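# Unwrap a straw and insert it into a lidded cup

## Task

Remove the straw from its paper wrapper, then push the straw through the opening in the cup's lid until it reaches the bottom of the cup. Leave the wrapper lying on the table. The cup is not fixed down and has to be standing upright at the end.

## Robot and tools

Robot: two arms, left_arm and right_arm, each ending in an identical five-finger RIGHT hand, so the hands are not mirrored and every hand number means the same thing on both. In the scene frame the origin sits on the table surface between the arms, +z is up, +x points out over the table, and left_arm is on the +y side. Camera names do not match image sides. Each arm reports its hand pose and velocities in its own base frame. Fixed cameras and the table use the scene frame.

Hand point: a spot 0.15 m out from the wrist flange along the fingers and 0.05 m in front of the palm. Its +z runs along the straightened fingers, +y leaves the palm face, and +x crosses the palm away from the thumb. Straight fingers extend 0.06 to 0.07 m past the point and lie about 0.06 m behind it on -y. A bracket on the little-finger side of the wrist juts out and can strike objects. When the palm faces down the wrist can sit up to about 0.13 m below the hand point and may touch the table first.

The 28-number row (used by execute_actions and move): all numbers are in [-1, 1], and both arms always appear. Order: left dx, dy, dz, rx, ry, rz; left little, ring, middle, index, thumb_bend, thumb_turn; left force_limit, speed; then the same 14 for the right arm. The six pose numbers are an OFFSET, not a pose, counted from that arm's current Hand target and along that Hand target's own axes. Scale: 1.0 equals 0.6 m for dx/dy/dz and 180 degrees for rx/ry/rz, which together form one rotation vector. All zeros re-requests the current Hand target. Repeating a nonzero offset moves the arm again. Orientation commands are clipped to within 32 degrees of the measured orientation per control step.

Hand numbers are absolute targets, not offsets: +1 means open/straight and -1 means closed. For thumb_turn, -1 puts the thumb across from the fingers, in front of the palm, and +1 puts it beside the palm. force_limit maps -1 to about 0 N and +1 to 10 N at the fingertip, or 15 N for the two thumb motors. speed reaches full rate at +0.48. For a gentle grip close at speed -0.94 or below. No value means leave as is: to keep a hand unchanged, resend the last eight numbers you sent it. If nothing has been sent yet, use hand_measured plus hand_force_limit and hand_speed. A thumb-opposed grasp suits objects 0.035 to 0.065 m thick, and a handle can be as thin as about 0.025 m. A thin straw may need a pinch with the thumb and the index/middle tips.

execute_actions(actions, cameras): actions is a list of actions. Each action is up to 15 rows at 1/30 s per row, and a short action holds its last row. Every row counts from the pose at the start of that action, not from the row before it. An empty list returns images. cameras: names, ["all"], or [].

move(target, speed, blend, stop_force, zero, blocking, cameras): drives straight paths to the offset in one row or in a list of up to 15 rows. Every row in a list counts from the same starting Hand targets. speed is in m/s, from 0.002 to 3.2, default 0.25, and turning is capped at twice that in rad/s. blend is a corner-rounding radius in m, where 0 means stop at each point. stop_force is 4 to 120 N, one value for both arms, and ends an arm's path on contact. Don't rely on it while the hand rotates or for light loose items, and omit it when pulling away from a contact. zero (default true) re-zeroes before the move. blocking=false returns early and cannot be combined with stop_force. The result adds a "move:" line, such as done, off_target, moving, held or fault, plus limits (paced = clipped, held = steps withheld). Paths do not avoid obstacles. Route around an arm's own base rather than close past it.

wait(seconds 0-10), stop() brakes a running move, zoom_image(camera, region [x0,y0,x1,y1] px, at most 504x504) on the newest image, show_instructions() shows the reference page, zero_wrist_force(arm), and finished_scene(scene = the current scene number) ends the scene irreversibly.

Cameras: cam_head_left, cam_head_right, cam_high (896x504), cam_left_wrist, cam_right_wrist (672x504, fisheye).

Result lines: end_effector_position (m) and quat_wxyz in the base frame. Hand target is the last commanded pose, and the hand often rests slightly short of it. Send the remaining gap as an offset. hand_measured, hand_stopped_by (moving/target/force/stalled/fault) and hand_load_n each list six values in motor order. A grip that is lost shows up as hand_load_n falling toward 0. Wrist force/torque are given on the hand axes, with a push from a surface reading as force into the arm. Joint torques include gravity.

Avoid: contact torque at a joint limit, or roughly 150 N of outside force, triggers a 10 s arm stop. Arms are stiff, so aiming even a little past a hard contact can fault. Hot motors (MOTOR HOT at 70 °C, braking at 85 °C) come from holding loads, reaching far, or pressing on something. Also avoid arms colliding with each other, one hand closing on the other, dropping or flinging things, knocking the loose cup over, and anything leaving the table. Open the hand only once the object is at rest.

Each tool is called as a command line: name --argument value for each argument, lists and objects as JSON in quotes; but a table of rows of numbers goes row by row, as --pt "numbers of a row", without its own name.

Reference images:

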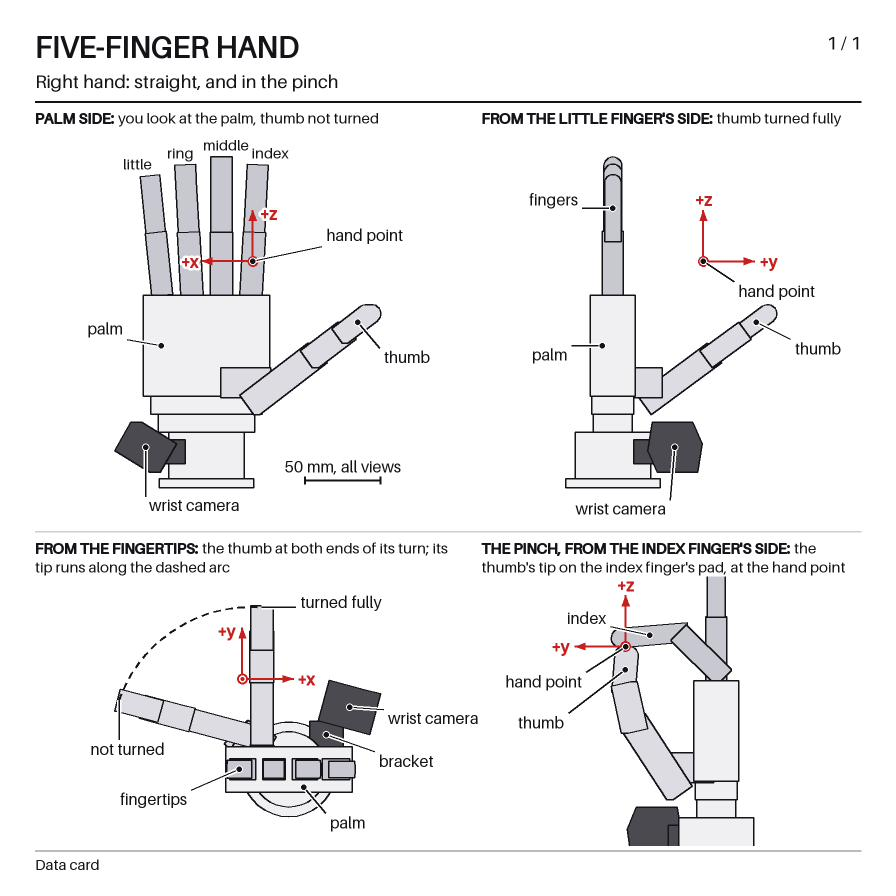

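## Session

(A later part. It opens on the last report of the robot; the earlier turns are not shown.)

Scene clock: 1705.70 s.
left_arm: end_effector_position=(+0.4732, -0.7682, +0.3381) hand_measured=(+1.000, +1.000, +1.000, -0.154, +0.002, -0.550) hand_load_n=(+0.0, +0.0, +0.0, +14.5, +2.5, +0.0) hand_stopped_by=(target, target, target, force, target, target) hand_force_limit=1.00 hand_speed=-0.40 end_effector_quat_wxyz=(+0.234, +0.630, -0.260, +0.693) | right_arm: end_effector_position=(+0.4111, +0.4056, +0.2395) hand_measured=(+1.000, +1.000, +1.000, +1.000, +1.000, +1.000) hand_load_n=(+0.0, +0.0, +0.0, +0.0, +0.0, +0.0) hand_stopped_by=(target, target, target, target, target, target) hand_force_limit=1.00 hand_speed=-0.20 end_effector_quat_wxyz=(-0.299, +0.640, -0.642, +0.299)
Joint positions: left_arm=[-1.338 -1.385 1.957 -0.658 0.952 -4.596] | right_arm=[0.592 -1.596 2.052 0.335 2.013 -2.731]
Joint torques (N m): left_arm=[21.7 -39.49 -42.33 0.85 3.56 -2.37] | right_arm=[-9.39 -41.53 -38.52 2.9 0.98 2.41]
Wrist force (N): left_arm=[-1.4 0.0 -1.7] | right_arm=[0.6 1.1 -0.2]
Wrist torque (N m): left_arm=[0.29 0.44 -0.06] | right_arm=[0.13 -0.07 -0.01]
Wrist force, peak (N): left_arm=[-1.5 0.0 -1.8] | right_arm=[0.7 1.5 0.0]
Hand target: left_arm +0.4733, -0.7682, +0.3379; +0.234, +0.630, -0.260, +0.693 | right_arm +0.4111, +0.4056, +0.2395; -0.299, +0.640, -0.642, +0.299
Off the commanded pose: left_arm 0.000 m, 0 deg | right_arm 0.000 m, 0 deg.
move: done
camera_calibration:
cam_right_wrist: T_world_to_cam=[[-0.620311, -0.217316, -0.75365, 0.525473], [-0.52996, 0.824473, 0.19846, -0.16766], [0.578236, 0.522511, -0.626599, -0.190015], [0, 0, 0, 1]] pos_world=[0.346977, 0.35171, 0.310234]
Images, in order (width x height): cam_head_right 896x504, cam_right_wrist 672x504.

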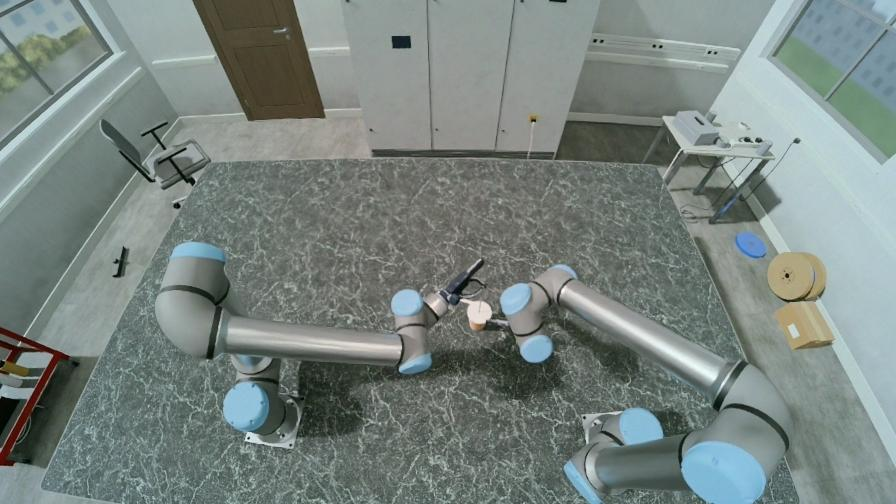

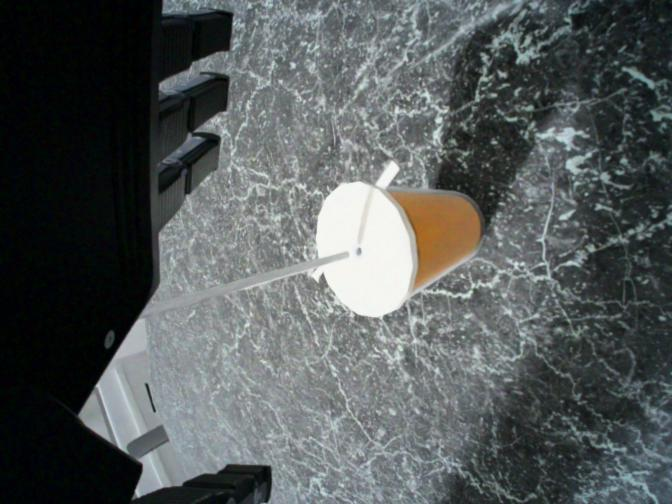

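move --target '[-0.0116,0.0008,-0.0008,0,0,0,1,1,1,-0.5,0.0,-0.55,1.0,-0.4,0,0,0,0,0,0,1,1,1,1,1,1,1.0,-0.2]' --speed 0.03 --stop_force 4 --cameras '["cam_right_wrist", "cam_head_right"]'

zoom_image --camera "cam_right_wrist" --region '[310, 215, 394, 278]'

zoom_image --camera "cam_head_right" --region '[465, 296, 493, 324]'

Scene clock: 1735.07 s.
left_arm: end_effector_position=(+0.4733, -0.7682, +0.3309) hand_measured=(+1.000, +1.000, +1.000, -0.154, +0.002, -0.550) hand_load_n=(+0.0, -0.5, +0.0, +15.0, +2.5, +0.0) hand_stopped_by=(target, target, target, force, target, target) hand_force_limit=1.00 hand_speed=-0.40 end_effector_quat_wxyz=(+0.234, +0.630, -0.260, +0.693) | right_arm: end_effector_position=(+0.4111, +0.4056, +0.2395) hand_measured=(+1.000, +1.000, +1.000, +1.000, +1.000, +1.000) hand_load_n=(+0.0, +0.0, +0.0, +0.0, +0.0, +0.0) hand_stopped_by=(target, target, target, target, target, target) hand_force_limit=1.00 hand_speed=-0.20 end_effector_quat_wxyz=(-0.299, +0.640, -0.642, +0.299)
Joint positions: left_arm=[-1.338 -1.378 1.963 -0.671 0.952 -4.597] | right_arm=[0.592 -1.596 2.052 0.335 2.013 -2.731]
Joint torques (N m): left_arm=[10.39 -39.37 -30.04 -5.08 1.01 -0.75] | right_arm=[-9.37 -42.87 -38.77 2.96 0.03 2.53]
Wrist force (N): left_arm=[-1.2 0.0 -1.5] | right_arm=[0.8 1.0 0.1]
Wrist torque (N m): left_arm=[0.27 0.42 -0.04] | right_arm=[0.10 -0.09 0.00]
Wrist force, peak (N): left_arm=[-1.2 0.0 -2.2] | right_arm=[0.7 1.4 -0.1]
Hand target: left_arm +0.4733, -0.7682, +0.3309; +0.234, +0.630, -0.260, +0.693 | right_arm +0.4111, +0.4056, +0.2395; -0.299, +0.640, -0.642, +0.299
Off the commanded pose: left_arm 0.000 m, 0 deg | right_arm 0.000 m, 0 deg.
move: done
camera_calibration:
cam_right_wrist: T_world_to_cam=[[-0.620311, -0.217316, -0.75365, 0.525473], [-0.52996, 0.824473, 0.19846, -0.16766], [0.578236, 0.522511, -0.626599, -0.190015], [0, 0, 0, 1]] pos_world=[0.346977, 0.35171, 0.310234]
Images, in order (width x height): cam_head_right 896x504, cam_right_wrist 672x504.

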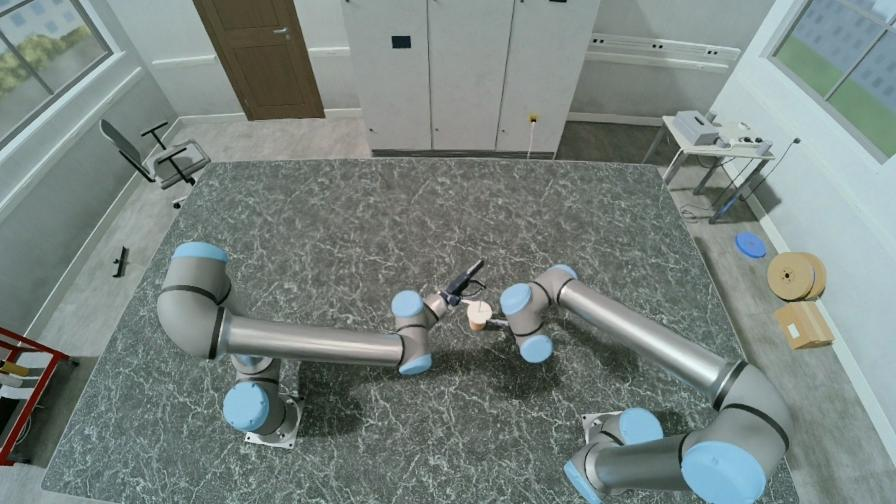

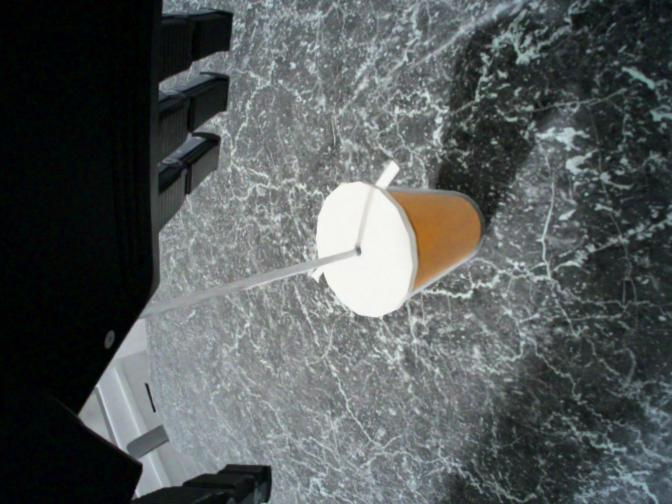

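Scaled by 6.000 from the camera's 672x504 image, which has a finer 960x720 frame.

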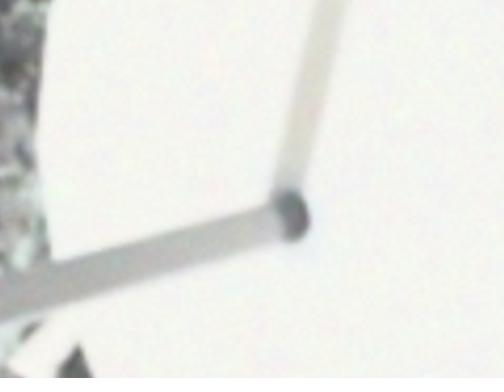

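Scaled by 18.000 from the camera's 896x504 image, which has a finer 1280x720 frame.

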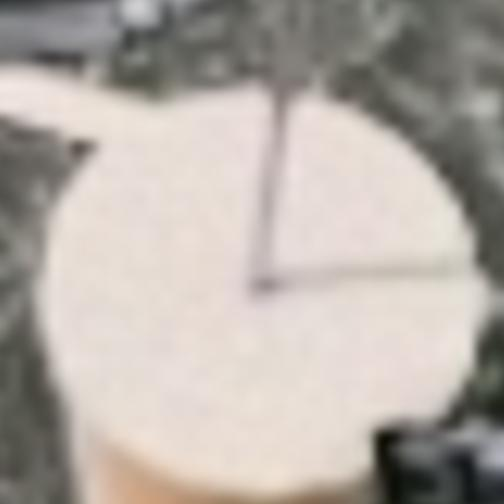

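move --target '[-0.0199,0.0013,-0.0014,0,0,0,1,1,1,-0.5,0.0,-0.55,1.0,-0.4,0,0,0,0,0,0,1,1,1,1,1,1,1.0,-0.2]' --speed 0.012 --stop_force 4 --cameras '["cam_right_wrist", "cam_head_right"]'

zoom_image --camera "cam_right_wrist" --region '[310, 215, 394, 278]'

zoom_image --camera "cam_head_right" --region '[465, 296, 493, 324]'

Scene clock: 1772.60 s.
left_arm: end_effector_position=(+0.4733, -0.7682, +0.3285) hand_measured=(+1.000, +1.000, +1.000, -0.154, +0.002, -0.550) hand_load_n=(+0.0, +0.0, +0.0, +14.5, +2.5, -0.5) hand_stopped_by=(target, target, target, force, target, target) hand_force_limit=1.00 hand_speed=-0.40 end_effector_quat_wxyz=(+0.234, +0.630, -0.260, +0.693) | right_arm: end_effector_position=(+0.4111, +0.4056, +0.2395) hand_measured=(+1.000, +1.000, +1.000, +1.000, +1.000, +1.000) hand_load_n=(+0.0, +0.0, +0.0, +0.0, +0.0, +0.0) hand_stopped_by=(target, target, target, target, target, target) hand_force_limit=1.00 hand_speed=-0.20 end_effector_quat_wxyz=(-0.299, +0.640, -0.642, +0.299)
Joint positions: left_arm=[-1.338 -1.376 1.965 -0.676 0.952 -4.597] | right_arm=[0.592 -1.596 2.052 0.335 2.013 -2.731]
Joint torques (N m): left_arm=[-12.33 -60.98 -39.73 1.18 -1.53 0.15] | right_arm=[-9.91 -41.03 -38.57 2.83 -1.1 2.36]
Wrist force (N): left_arm=[2.5 0.3 -1.4] | right_arm=[0.9 1.2 0.0]
Wrist torque (N m): left_arm=[0.36 0.48 -0.02] | right_arm=[0.13 -0.11 0.01]
Wrist force, peak (N): left_arm=[6.3 -0.5 -1.4] | right_arm=[0.6 1.5 -0.2]
Hand target: left_arm +0.4733, -0.7682, +0.3285; +0.234, +0.630, -0.260, +0.693 (not the last commanded pose) | right_arm +0.4111, +0.4056, +0.2395; -0.299, +0.640, -0.642, +0.299
Off the commanded pose: left_arm 0.010 m, 0 deg | right_arm 0.000 m, 0 deg.
move: contact (left_arm)
camera_calibration:
cam_right_wrist: T_world_to_cam=[[-0.620311, -0.217316, -0.75365, 0.525473], [-0.52996, 0.824473, 0.19846, -0.16766], [0.578236, 0.522511, -0.626599, -0.190015], [0, 0, 0, 1]] pos_world=[0.346977, 0.35171, 0.310234]
Images, in order (width x height): cam_head_right 896x504, cam_right_wrist 672x504.

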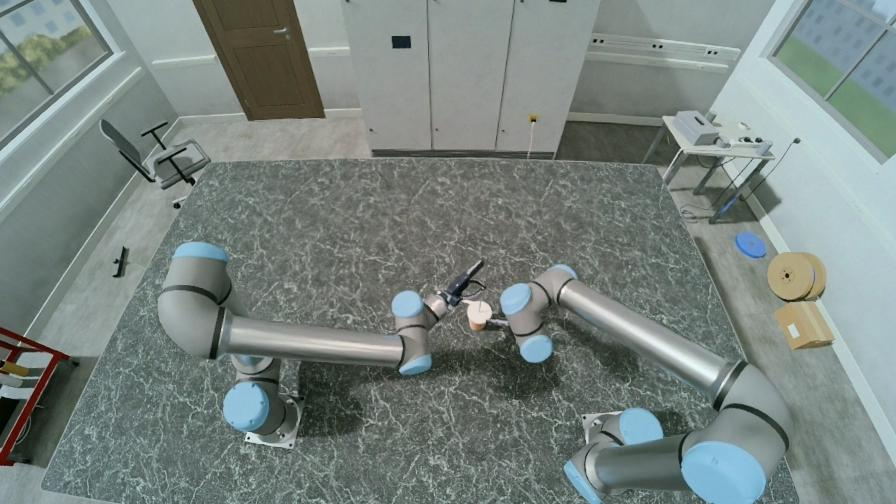

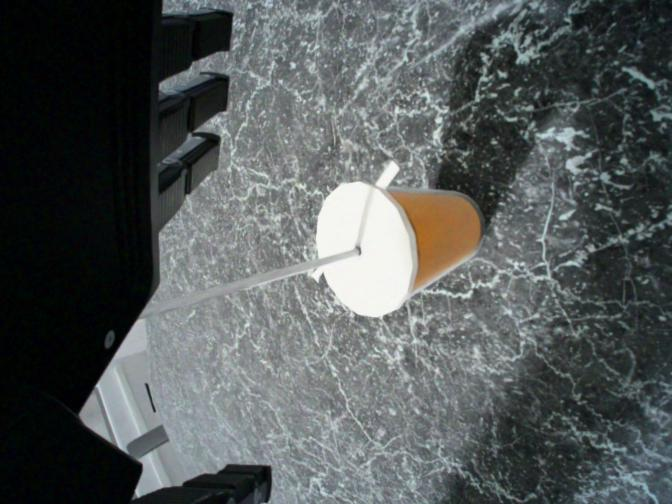

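Scaled by 6.000 from the camera's 672x504 image, which has a finer 960x720 frame.

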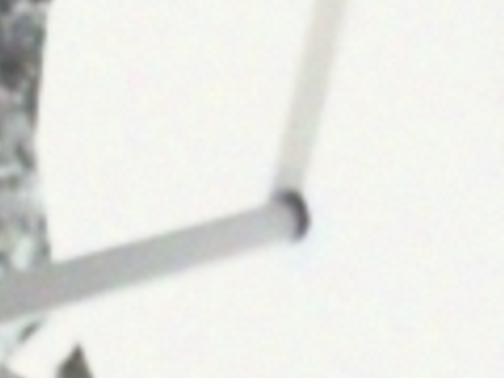

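Scaled by 18.000 from the camera's 896x504 image, which has a finer 1280x720 frame.

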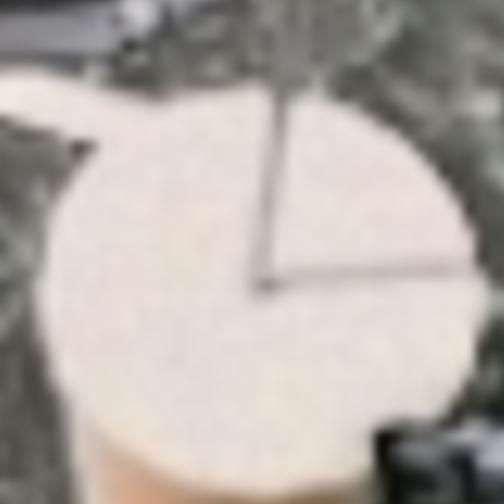

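move --target '[0.00195,0.0029,-0.001,0,0,0,1,1,1,-0.5,0.0,-0.55,1.0,-0.4,0,0,0,0,0,0,1,1,1,1,1,1,1.0,-0.2]' --speed 0.02

move --target '[-0.0232,0.0015,-0.0017,0,0,0,1,1,1,-0.5,0.0,-0.55,1.0,-0.4,0,0,0,0,0,0,1,1,1,1,1,1,1.0,-0.2]' --speed 0.012 --stop_force 4 --cameras '["cam_right_wrist", "cam_head_right"]'

zoom_image --camera "cam_right_wrist" --region '[310, 215, 394, 278]'

zoom_image --camera "cam_head_right" --region '[465, 296, 493, 324]'

Scene clock: 1809.03 s.
left_arm: end_effector_position=(+0.4717, -0.7691, +0.3295) hand_measured=(+1.000, +1.000, +1.000, -0.154, +0.002, -0.550) hand_load_n=(+0.0, +0.0, +0.0, +14.5, +2.5, +0.0) hand_stopped_by=(target, target, target, force, target, target) hand_force_limit=1.00 hand_speed=-0.40 end_effector_quat_wxyz=(+0.234, +0.630, -0.260, +0.693) | right_arm: end_effector_position=(+0.4111, +0.4056, +0.2395) hand_measured=(+1.000, +1.000, +1.000, +1.000, +1.000, +1.000) hand_load_n=(+0.0, +0.0, +0.0, -0.5, +0.0, +0.0) hand_stopped_by=(target, target, target, target, target, target) hand_force_limit=1.00 hand_speed=-0.20 end_effector_quat_wxyz=(-0.299, +0.640, -0.642, +0.299)
Joint positions: left_arm=[-1.341 -1.377 1.965 -0.674 0.949 -4.596] | right_arm=[0.592 -1.596 2.052 0.335 2.013 -2.731]
Joint torques (N m): left_arm=[-16.94 -64.76 -42.24 0.35 -2.72 2.23] | right_arm=[-9.34 -41.14 -38.77 2.85 -1.22 2.45]
Wrist force (N): left_arm=[-1.1 0.1 -1.6] | right_arm=[0.8 0.9 -0.1]
Wrist torque (N m): left_arm=[0.29 0.41 -0.04] | right_arm=[0.10 -0.09 0.00]
Wrist force, peak (N): left_arm=[3.7 -0.5 -1.5] | right_arm=[0.9 1.2 0.1]
Hand target: left_arm +0.4716, -0.7691, +0.3295; +0.234, +0.630, -0.260, +0.693 | right_arm +0.4111, +0.4056, +0.2395; -0.299, +0.640, -0.642, +0.299
Off the commanded pose: left_arm 0.000 m, 0 deg | right_arm 0.000 m, 0 deg.
move: done

Scene clock: 1810.80 s.
left_arm: end_effector_position=(+0.4716, -0.7691, +0.3239) hand_measured=(+1.000, +1.000, +1.000, -0.154, +0.002, -0.550) hand_load_n=(+0.0, +0.0, +0.0, +14.5, +3.0, +0.5) hand_stopped_by=(target, target, target, force, target, target) hand_force_limit=1.00 hand_speed=-0.40 end_effector_quat_wxyz=(+0.234, +0.630, -0.260, +0.693) | right_arm: end_effector_position=(+0.4111, +0.4056, +0.2395) hand_measured=(+1.000, +1.000, +1.000, +1.000, +1.000, +1.000) hand_load_n=(+0.0, -0.5, +0.0, +0.0, +0.0, +0.0) hand_stopped_by=(target, target, target, target, target, target) hand_force_limit=1.00 hand_speed=-0.20 end_effector_quat_wxyz=(-0.299, +0.640, -0.642, +0.299)
Joint positions: left_arm=[-1.341 -1.371 1.969 -0.685 0.949 -4.596] | right_arm=[0.592 -1.596 2.052 0.335 2.013 -2.731]
Joint torques (N m): left_arm=[-13.43 -68.21 -43.83 -0.63 -2.34 1.63] | right_arm=[-8.74 -39.98 -38.8 2.69 -1.11 2.53]
Wrist force (N): left_arm=[-4.3 0.5 -1.4] | right_arm=[0.6 1.0 0.0]
Wrist torque (N m): left_arm=[0.30 0.45 -0.05] | right_arm=[0.11 -0.07 -0.01]
Wrist force, peak (N): left_arm=[-4.3 0.5 -1.4] | right_arm=[0.9 1.3 -0.1]
Hand target: left_arm +0.4716, -0.7691, +0.3239; +0.234, +0.630, -0.260, +0.693 (not the last commanded pose) | right_arm +0.4111, +0.4056, +0.2395; -0.299, +0.640, -0.642, +0.299
Off the commanded pose: left_arm 0.008 m, 0 deg | right_arm 0.000 m, 0 deg.
move: contact (left_arm)
camera_calibration:
cam_right_wrist: T_world_to_cam=[[-0.620311, -0.217316, -0.75365, 0.525473], [-0.52996, 0.824473, 0.19846, -0.16766], [0.578236, 0.522511, -0.626599, -0.190015], [0, 0, 0, 1]] pos_world=[0.346977, 0.35171, 0.310234]
Images, in order (width x height): cam_head_right 896x504, cam_right_wrist 672x504.

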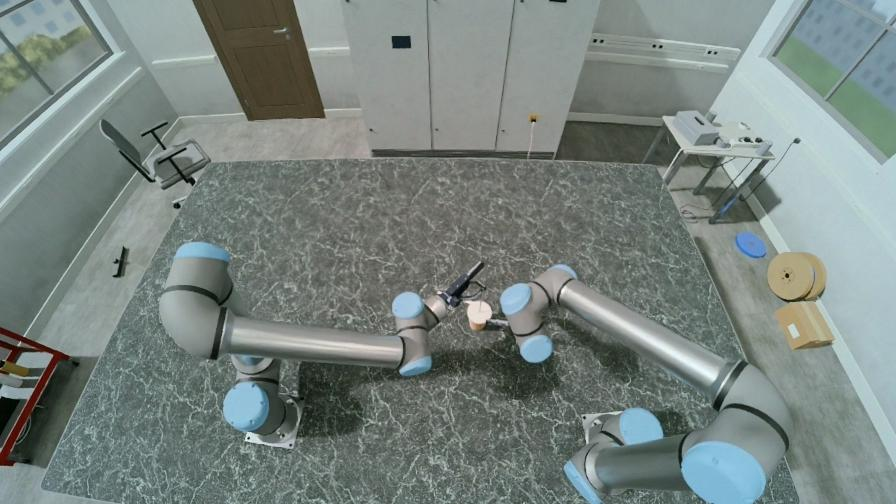

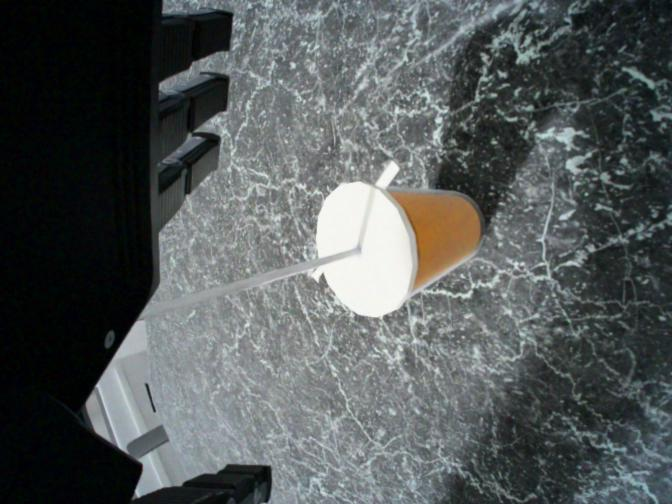

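Scaled by 6.000 from the camera's 672x504 image, which has a finer 960x720 frame.

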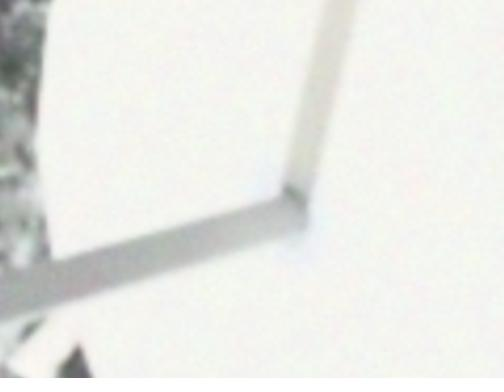

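Scaled by 18.000 from the camera's 896x504 image, which has a finer 1280x720 frame.

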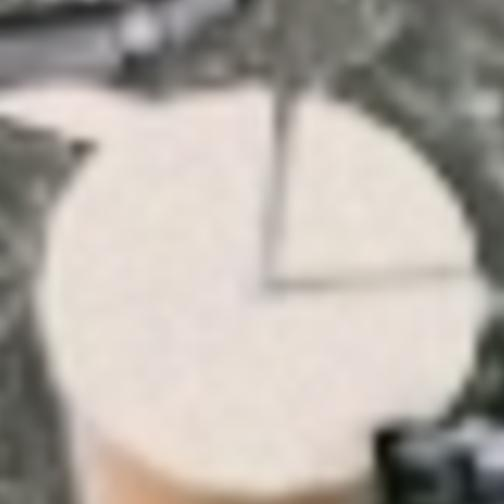

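move --target '[0.00995,-0.0007,0.0007,0,0,0,1,1,1,-0.5,0.0,-0.55,1.0,-0.4,0,0,0,0,0,0,1,1,1,1,1,1,1.0,-0.2]' --speed 0.02 --cameras '["cam_right_wrist", "cam_head_right", "cam_head_left", "cam_high"]'

zoom_image --camera "cam_right_wrist" --region '[310, 215, 394, 278]'

zoom_image --camera "cam_head_right" --region '[465, 296, 493, 324]'

zoom_image --camera "cam_high" --region '[570, 95, 630, 155]'

Scene clock: 1861.20 s.
left_arm: end_effector_position=(+0.4716, -0.7691, +0.3297) hand_measured=(+1.000, +1.000, +1.000, -0.154, +0.002, -0.550) hand_load_n=(+0.0, +0.0, +0.5, +14.5, +2.5, +0.5) hand_stopped_by=(target, target, target, force, target, target) hand_force_limit=1.00 hand_speed=-0.40 end_effector_quat_wxyz=(+0.234, +0.630, -0.260, +0.693) | right_arm: end_effector_position=(+0.4111, +0.4056, +0.2395) hand_measured=(+1.000, +1.000, +1.000, +1.000, +1.000, +1.000) hand_load_n=(+0.0, +0.0, +0.0, +0.0, +0.0, +0.0) hand_stopped_by=(target, target, target, target, target, target) hand_force_limit=1.00 hand_speed=-0.20 end_effector_quat_wxyz=(-0.299, +0.640, -0.642, +0.299)
Joint positions: left_arm=[-1.341 -1.377 1.964 -0.674 0.949 -4.596] | right_arm=[0.592 -1.596 2.052 0.335 2.013 -2.731]
Joint torques (N m): left_arm=[3.43 -65.06 -41.53 0.2 0.66 1.67] | right_arm=[-9.27 -39.34 -38.88 2.89 -1.1 2.33]
Wrist force (N): left_arm=[-1.1 0.1 -1.7] | right_arm=[0.7 1.1 -0.1]
Wrist torque (N m): left_arm=[0.30 0.39 -0.04] | right_arm=[0.13 -0.08 0.00]
Wrist force, peak (N): left_arm=[-5.8 0.5 -1.7] | right_arm=[0.9 1.3 0.1]
Hand target: left_arm +0.4716, -0.7691, +0.3299; +0.234, +0.630, -0.260, +0.693 | right_arm +0.4111, +0.4056, +0.2395; -0.299, +0.640, -0.642, +0.299
Off the commanded pose: left_arm 0.000 m, 0 deg | right_arm 0.000 m, 0 deg.
move: done
camera_calibration:
cam_right_wrist: T_world_to_cam=[[-0.620311, -0.217316, -0.75365, 0.525473], [-0.52996, 0.824473, 0.19846, -0.16766], [0.578236, 0.522511, -0.626599, -0.190015], [0, 0, 0, 1]] pos_world=[0.346977, 0.35171, 0.310234]
Images, in order (width x height): cam_head_left 896x504, cam_head_right 896x504, cam_high 896x504, cam_right_wrist 672x504.

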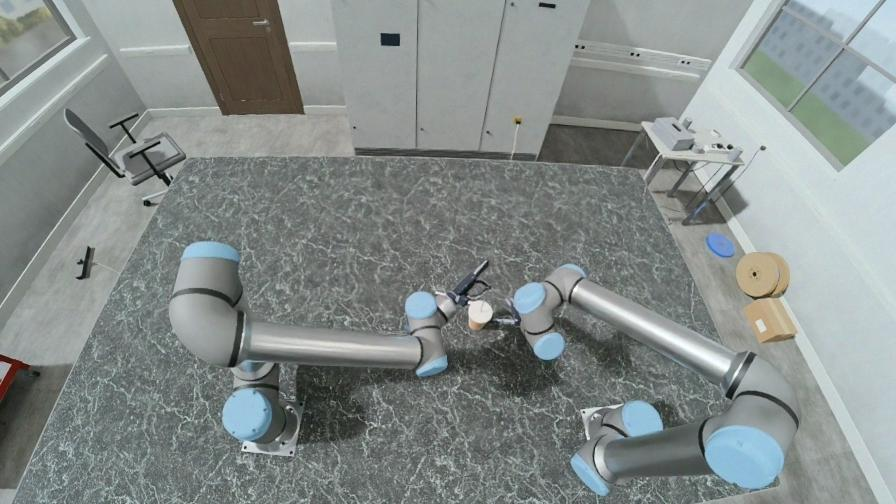

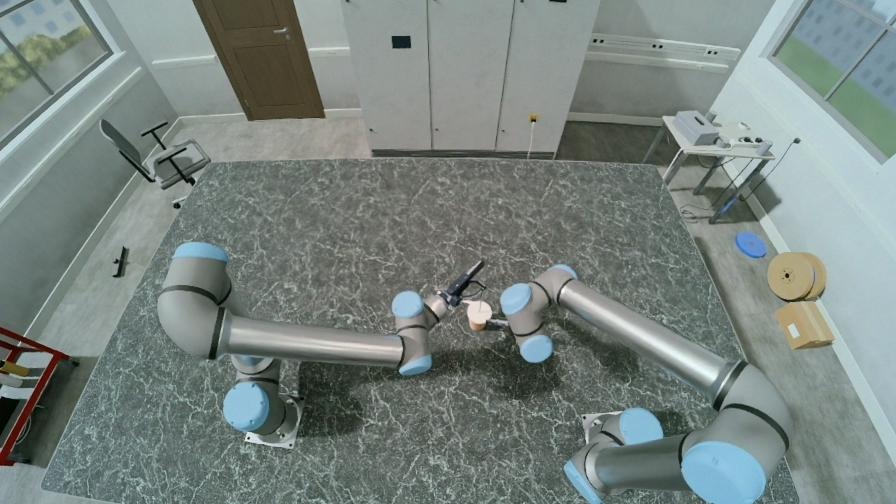

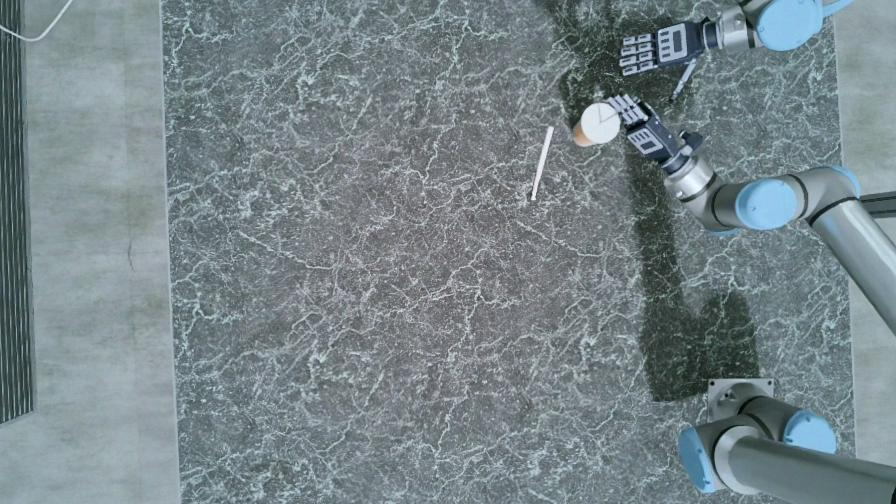

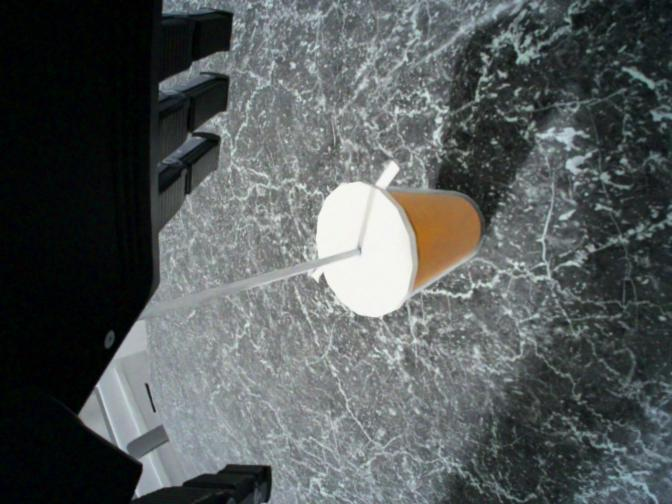

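Scaled by 6.000 from the camera's 672x504 image, which has a finer 960x720 frame.

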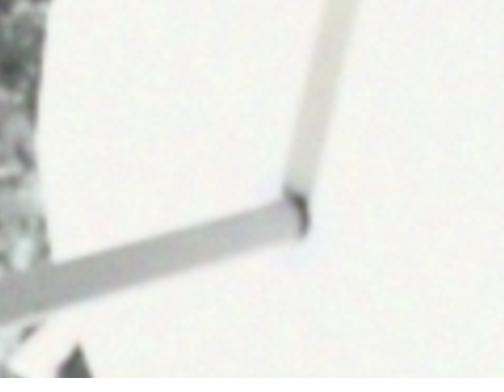

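Scaled by 18.000 from the camera's 896x504 image, which has a finer 1280x720 frame.

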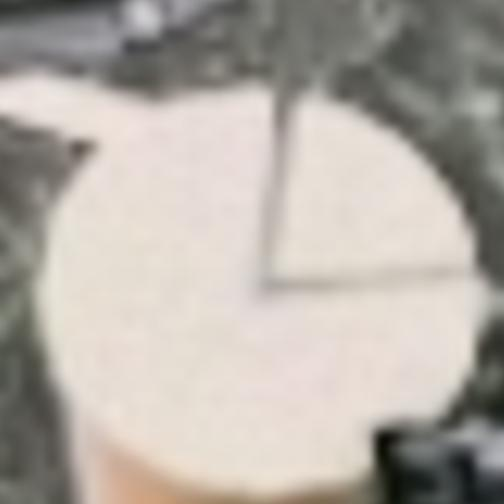

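Scaled by 8.400 from the camera's 896x504 image, which has a finer 1280x720 frame.

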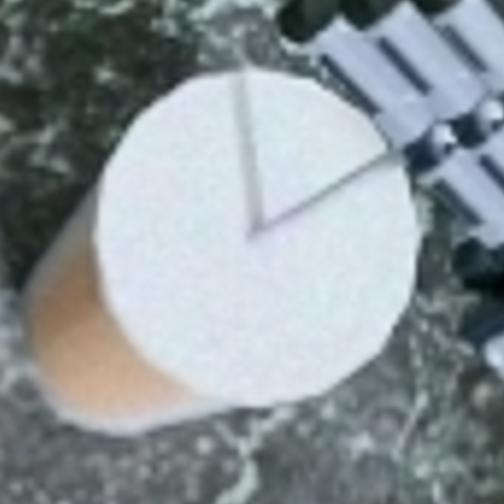

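move --target '[-0.0001,-0.0015,0.0006,0,0,0,1,1,1,-0.5,0.0,-0.55,1.0,-0.4,0,0,0,0,0,0,1,1,1,1,1,1,1.0,-0.2]' --speed 0.02 --cameras '["cam_right_wrist"]'

zoom_image --camera "cam_right_wrist" --region '[331, 231, 387, 273]'

move --target '[-0.0332,0.0022,-0.0024,0,0,0,1,1,1,-0.5,0.0,-0.55,1.0,-0.4,0,0,0,0,0,0,1,1,1,1,1,1,1.0,-0.2]' --speed 0.012 --stop_force 4 --cameras '["cam_right_wrist", "cam_high"]'

zoom_image --camera "cam_right_wrist" --region '[331, 231, 387, 273]'

zoom_image --camera "cam_high" --region '[585, 110, 615, 140]'

Scene clock: 1953.37 s.
left_arm: end_effector_position=(+0.4724, -0.7687, +0.3299) hand_measured=(+1.000, +1.000, +1.000, -0.154, +0.002, -0.550) hand_load_n=(+0.0, +0.0, +0.0, +14.5, +2.5, +0.0) hand_stopped_by=(target, target, target, force, target, target) hand_force_limit=1.00 hand_speed=-0.40 end_effector_quat_wxyz=(+0.234, +0.630, -0.260, +0.693) | right_arm: end_effector_position=(+0.4111, +0.4056, +0.2395) hand_measured=(+1.000, +1.000, +1.000, +1.000, +1.000, +1.000) hand_load_n=(+0.0, +0.0, +0.0, +0.0, +0.0, -0.5) hand_stopped_by=(target, target, target, target, target, target) hand_force_limit=1.00 hand_speed=-0.20 end_effector_quat_wxyz=(-0.299, +0.640, -0.642, +0.299)
Joint positions: left_arm=[-1.34 -1.377 1.964 -0.673 0.95 -4.596] | right_arm=[0.592 -1.596 2.052 0.335 2.013 -2.731]
Joint torques (N m): left_arm=[21.51 -54.97 -41.78 0.55 3.06 -1.35] | right_arm=[-8.85 -38.68 -38.77 2.66 -1.08 2.11]
Wrist force (N): left_arm=[-1.1 0.1 -1.7] | right_arm=[0.7 1.2 -0.1]
Wrist torque (N m): left_arm=[0.30 0.40 -0.04] | right_arm=[0.14 -0.09 0.01]
Wrist force, peak (N): left_arm=[-1.5 0.1 -2.1] | right_arm=[0.7 1.4 0.0]
Hand target: left_arm +0.4725, -0.7686, +0.3299; +0.234, +0.630, -0.260, +0.693 | right_arm +0.4111, +0.4056, +0.2395; -0.299, +0.640, -0.642, +0.299
Off the commanded pose: left_arm 0.000 m, 0 deg | right_arm 0.000 m, 0 deg.
move: done
camera_calibration:
cam_right_wrist: T_world_to_cam=[[-0.620311, -0.217316, -0.75365, 0.525473], [-0.52996, 0.824473, 0.19846, -0.16766], [0.578236, 0.522511, -0.626599, -0.190015], [0, 0, 0, 1]] pos_world=[0.346977, 0.35171, 0.310234]
Images, in order (width x height): cam_right_wrist 672x504.

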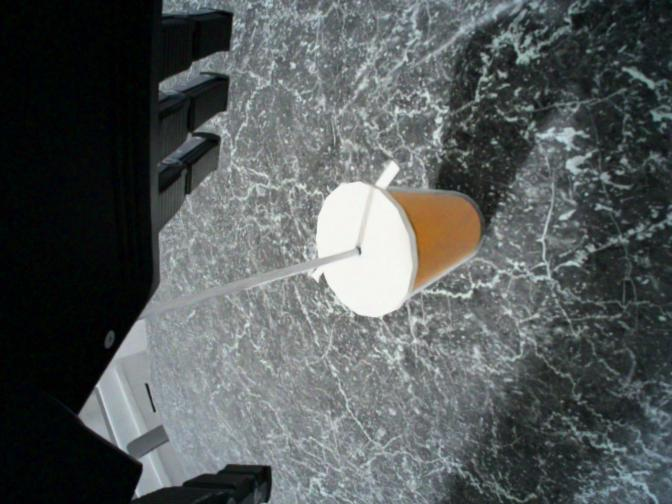

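Scaled by 9.000 from the camera's 672x504 image, which has a finer 960x720 frame.

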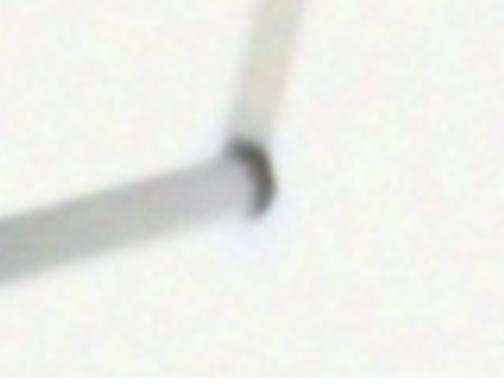

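Scene clock: 1954.70 s.
left_arm: end_effector_position=(+0.4725, -0.7687, +0.3283) hand_measured=(+1.000, +1.000, +1.000, -0.154, +0.002, -0.550) hand_load_n=(+0.0, +0.0, +0.0, +15.0, +2.5, +0.5) hand_stopped_by=(target, target, target, force, target, target) hand_force_limit=1.00 hand_speed=-0.40 end_effector_quat_wxyz=(+0.234, +0.630, -0.260, +0.693) | right_arm: end_effector_position=(+0.4111, +0.4056, +0.2395) hand_measured=(+1.000, +1.000, +1.000, +1.000, +1.000, +1.000) hand_load_n=(+0.0, +0.0, +0.0, +0.0, +0.0, +0.0) hand_stopped_by=(target, target, target, target, target, target) hand_force_limit=1.00 hand_speed=-0.20 end_effector_quat_wxyz=(-0.299, +0.640, -0.642, +0.299)
Joint positions: left_arm=[-1.34 -1.375 1.966 -0.676 0.95 -4.596] | right_arm=[0.592 -1.596 2.052 0.335 2.013 -2.731]
Joint torques (N m): left_arm=[19.61 -65.94 -42.35 0.4 1.93 -1.11] | right_arm=[-9.61 -38.72 -38.7 2.9 -1.2 2.43]
Wrist force (N): left_arm=[-1.5 0.3 -1.4] | right_arm=[0.8 1.1 0.1]
Wrist torque (N m): left_arm=[0.31 0.44 -0.05] | right_arm=[0.12 -0.10 0.00]
Wrist force, peak (N): left_arm=[3.4 -0.4 -1.4] | right_arm=[0.6 1.4 0.0]
Hand target: left_arm +0.4725, -0.7687, +0.3283; +0.234, +0.630, -0.260, +0.693 (not the last commanded pose) | right_arm +0.4111, +0.4056, +0.2395; -0.299, +0.640, -0.642, +0.299
Off the commanded pose: left_arm 0.018 m, 0 deg | right_arm 0.000 m, 0 deg.
move: contact (left_arm)
camera_calibration:
cam_right_wrist: T_world_to_cam=[[-0.620311, -0.217316, -0.75365, 0.525473], [-0.52996, 0.824473, 0.19846, -0.16766], [0.578236, 0.522511, -0.626599, -0.190015], [0, 0, 0, 1]] pos_world=[0.346977, 0.35171, 0.310234]
Images, in order (width x height): cam_high 896x504, cam_right_wrist 672x504.

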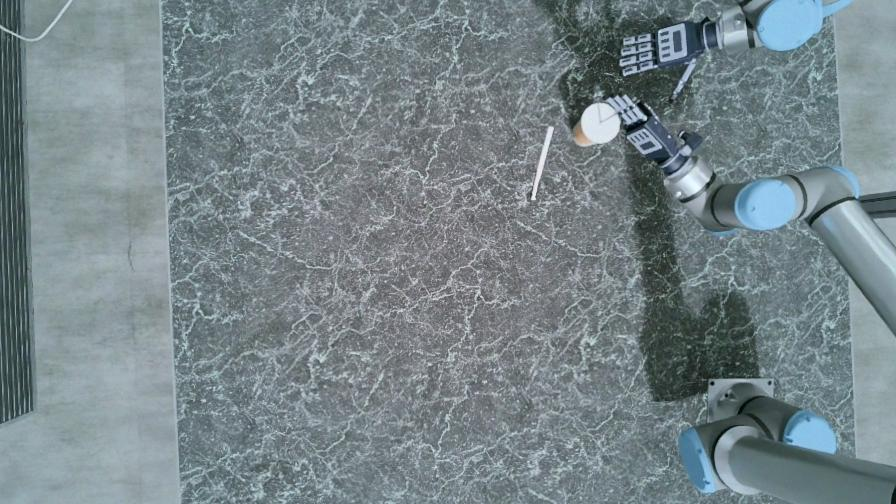

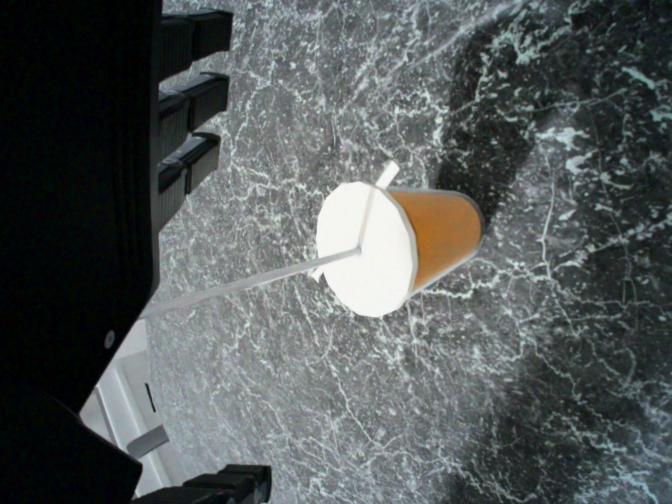

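Scaled by 9.000 from the camera's 672x504 image, which has a finer 960x720 frame.

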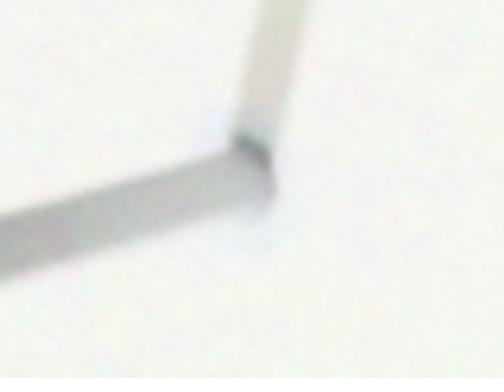

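Scaled by 16.800 from the camera's 896x504 image, which has a finer 1280x720 frame.

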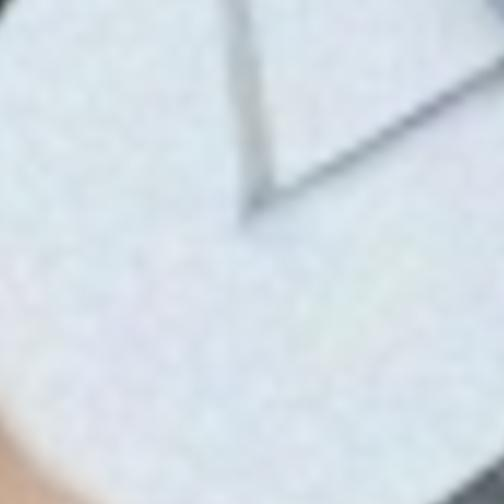

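move --target '[0.002,-0.0017,-0.0007,0,0,0,1,1,1,-0.5,0.0,-0.55,1.0,-0.4,0,0,0,0,0,0,1,1,1,1,1,1,1.0,-0.2]' --speed 0.02

move --target '[-0.0332,0.0022,-0.0024,0,0,0,1,1,1,-0.5,0.0,-0.55,1.0,-0.4,0,0,0,0,0,0,1,1,1,1,1,1,1.0,-0.2]' --speed 0.012 --stop_force 4 --cameras '["cam_right_wrist", "cam_high", "cam_head_right"]'

zoom_image --camera "cam_right_wrist" --region '[331, 231, 387, 273]'

zoom_image --camera "cam_high" --region '[585, 110, 615, 140]'

zoom_image --camera "cam_head_right" --region '[465, 296, 493, 324]'

Scene clock: 2011.07 s.
left_arm: end_effector_position=(+0.4727, -0.7677, +0.3295) hand_measured=(+1.000, +1.000, +1.000, -0.154, +0.002, -0.550) hand_load_n=(+0.0, +0.0, +0.0, +15.0, +2.5, +0.5) hand_stopped_by=(target, target, target, force, target, target) hand_force_limit=1.00 hand_speed=-0.40 end_effector_quat_wxyz=(+0.234, +0.630, -0.260, +0.693) | right_arm: end_effector_position=(+0.4111, +0.4056, +0.2395) hand_measured=(+1.000, +1.000, +1.000, +1.000, +1.000, +1.000) hand_load_n=(+0.0, +0.0, +0.0, +0.0, +0.0, +0.0) hand_stopped_by=(target, target, target, target, target, target) hand_force_limit=1.00 hand_speed=-0.20 end_effector_quat_wxyz=(-0.299, +0.640, -0.642, +0.299)
Joint positions: left_arm=[-1.339 -1.378 1.966 -0.674 0.951 -4.596] | right_arm=[0.592 -1.596 2.052 0.335 2.013 -2.731]
Joint torques (N m): left_arm=[19.34 -62.73 -30.21 0.55 3.09 -1.69] | right_arm=[-8.51 -37.73 -38.7 2.78 -1.09 2.23]
Wrist force (N): left_arm=[-1.4 -0.2 -1.8] | right_arm=[0.5 1.1 0.0]
Wrist torque (N m): left_arm=[0.27 0.46 -0.07] | right_arm=[0.12 -0.06 -0.01]
Wrist force, peak (N): left_arm=[-1.5 0.0 -2.1] | right_arm=[0.8 1.3 0.0]
Hand target: left_arm +0.4727, -0.7676, +0.3296; +0.234, +0.630, -0.260, +0.693 | right_arm +0.4111, +0.4056, +0.2395; -0.299, +0.640, -0.642, +0.299
Off the commanded pose: left_arm 0.000 m, 0 deg | right_arm 0.000 m, 0 deg.
move: done

Scene clock: 2012.37 s.
left_arm: end_effector_position=(+0.4727, -0.7676, +0.3286) hand_measured=(+1.000, +1.000, +1.000, -0.154, +0.002, -0.550) hand_load_n=(+0.0, +0.0, +0.0, +14.5, +2.5, -1.0) hand_stopped_by=(target, target, target, force, target, target) hand_force_limit=1.00 hand_speed=-0.40 end_effector_quat_wxyz=(+0.234, +0.630, -0.260, +0.693) | right_arm: end_effector_position=(+0.4111, +0.4056, +0.2395) hand_measured=(+1.000, +1.000, +1.000, +1.000, +1.000, +1.000) hand_load_n=(+0.0, +0.0, +0.0, +0.0, +0.0, +0.0) hand_stopped_by=(target, target, target, target, target, target) hand_force_limit=1.00 hand_speed=-0.20 end_effector_quat_wxyz=(-0.299, +0.640, -0.642, +0.299)
Joint positions: left_arm=[-1.339 -1.377 1.967 -0.676 0.951 -4.596] | right_arm=[0.592 -1.596 2.052 0.335 2.013 -2.731]
Joint torques (N m): left_arm=[18.65 -62.26 -39.85 1.13 2.15 0.64] | right_arm=[-7.99 -37.77 -38.41 2.87 -1.03 2.31]
Wrist force (N): left_arm=[2.3 0.1 -1.2] | right_arm=[0.8 1.0 0.0]
Wrist torque (N m): left_arm=[0.33 0.50 -0.05] | right_arm=[0.10 -0.10 0.00]
Wrist force, peak (N): left_arm=[6.3 -0.3 -1.5] | right_arm=[0.8 1.4 -0.1]
Hand target: left_arm +0.4727, -0.7676, +0.3286; +0.234, +0.630, -0.260, +0.693 (not the last commanded pose) | right_arm +0.4111, +0.4056, +0.2395; -0.299, +0.640, -0.642, +0.299
Off the commanded pose: left_arm 0.019 m, 0 deg | right_arm 0.000 m, 0 deg.
move: contact (left_arm)
camera_calibration:
cam_right_wrist: T_world_to_cam=[[-0.620311, -0.217316, -0.75365, 0.525473], [-0.52996, 0.824473, 0.19846, -0.16766], [0.578236, 0.522511, -0.626599, -0.190015], [0, 0, 0, 1]] pos_world=[0.346977, 0.35171, 0.310234]
Images, in order (width x height): cam_head_right 896x504, cam_high 896x504, cam_right_wrist 672x504.

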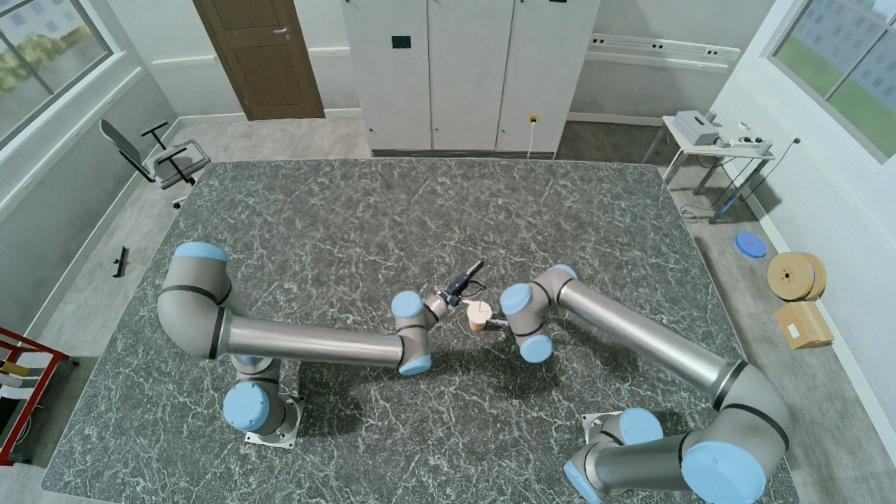

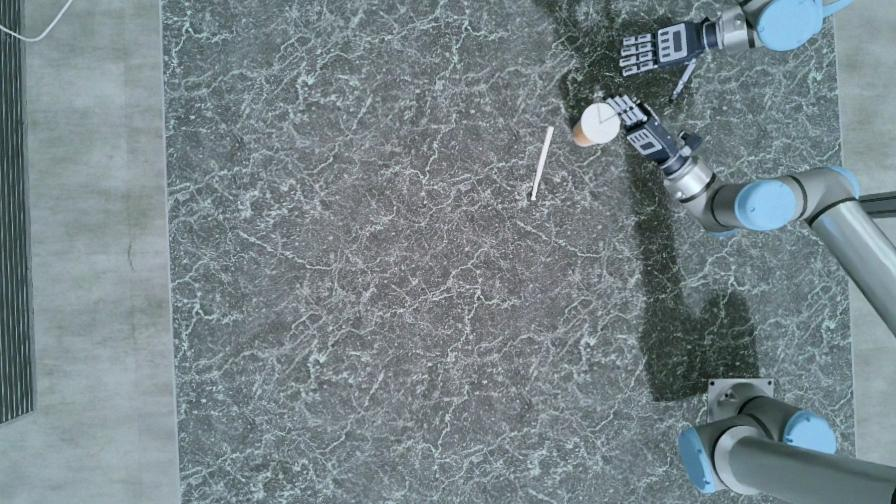

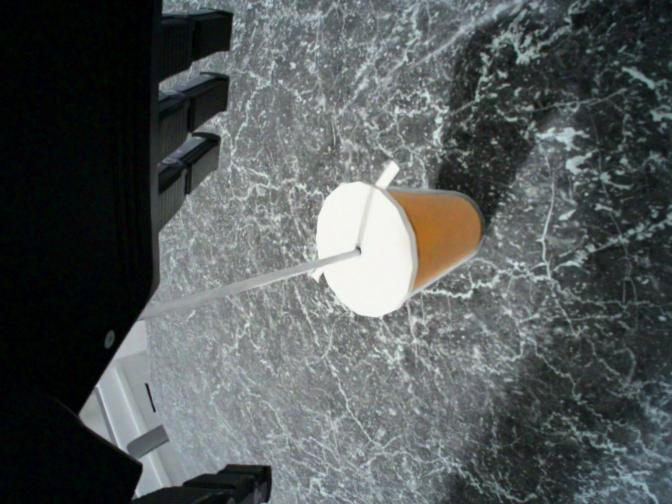

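Scaled by 9.000 from the camera's 672x504 image, which has a finer 960x720 frame.

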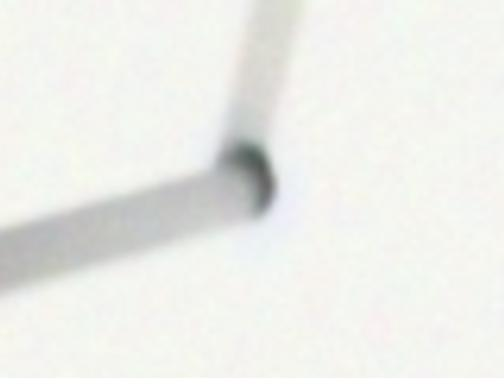

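Scaled by 16.800 from the camera's 896x504 image, which has a finer 1280x720 frame.

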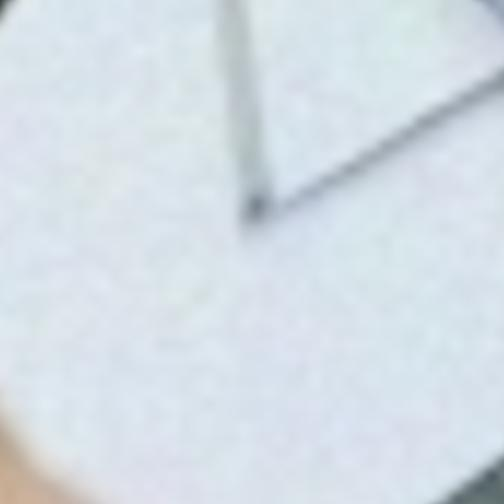

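Scaled by 18.000 from the camera's 896x504 image, which has a finer 1280x720 frame.

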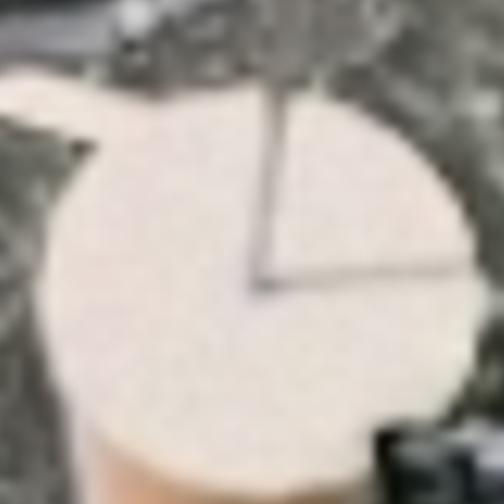

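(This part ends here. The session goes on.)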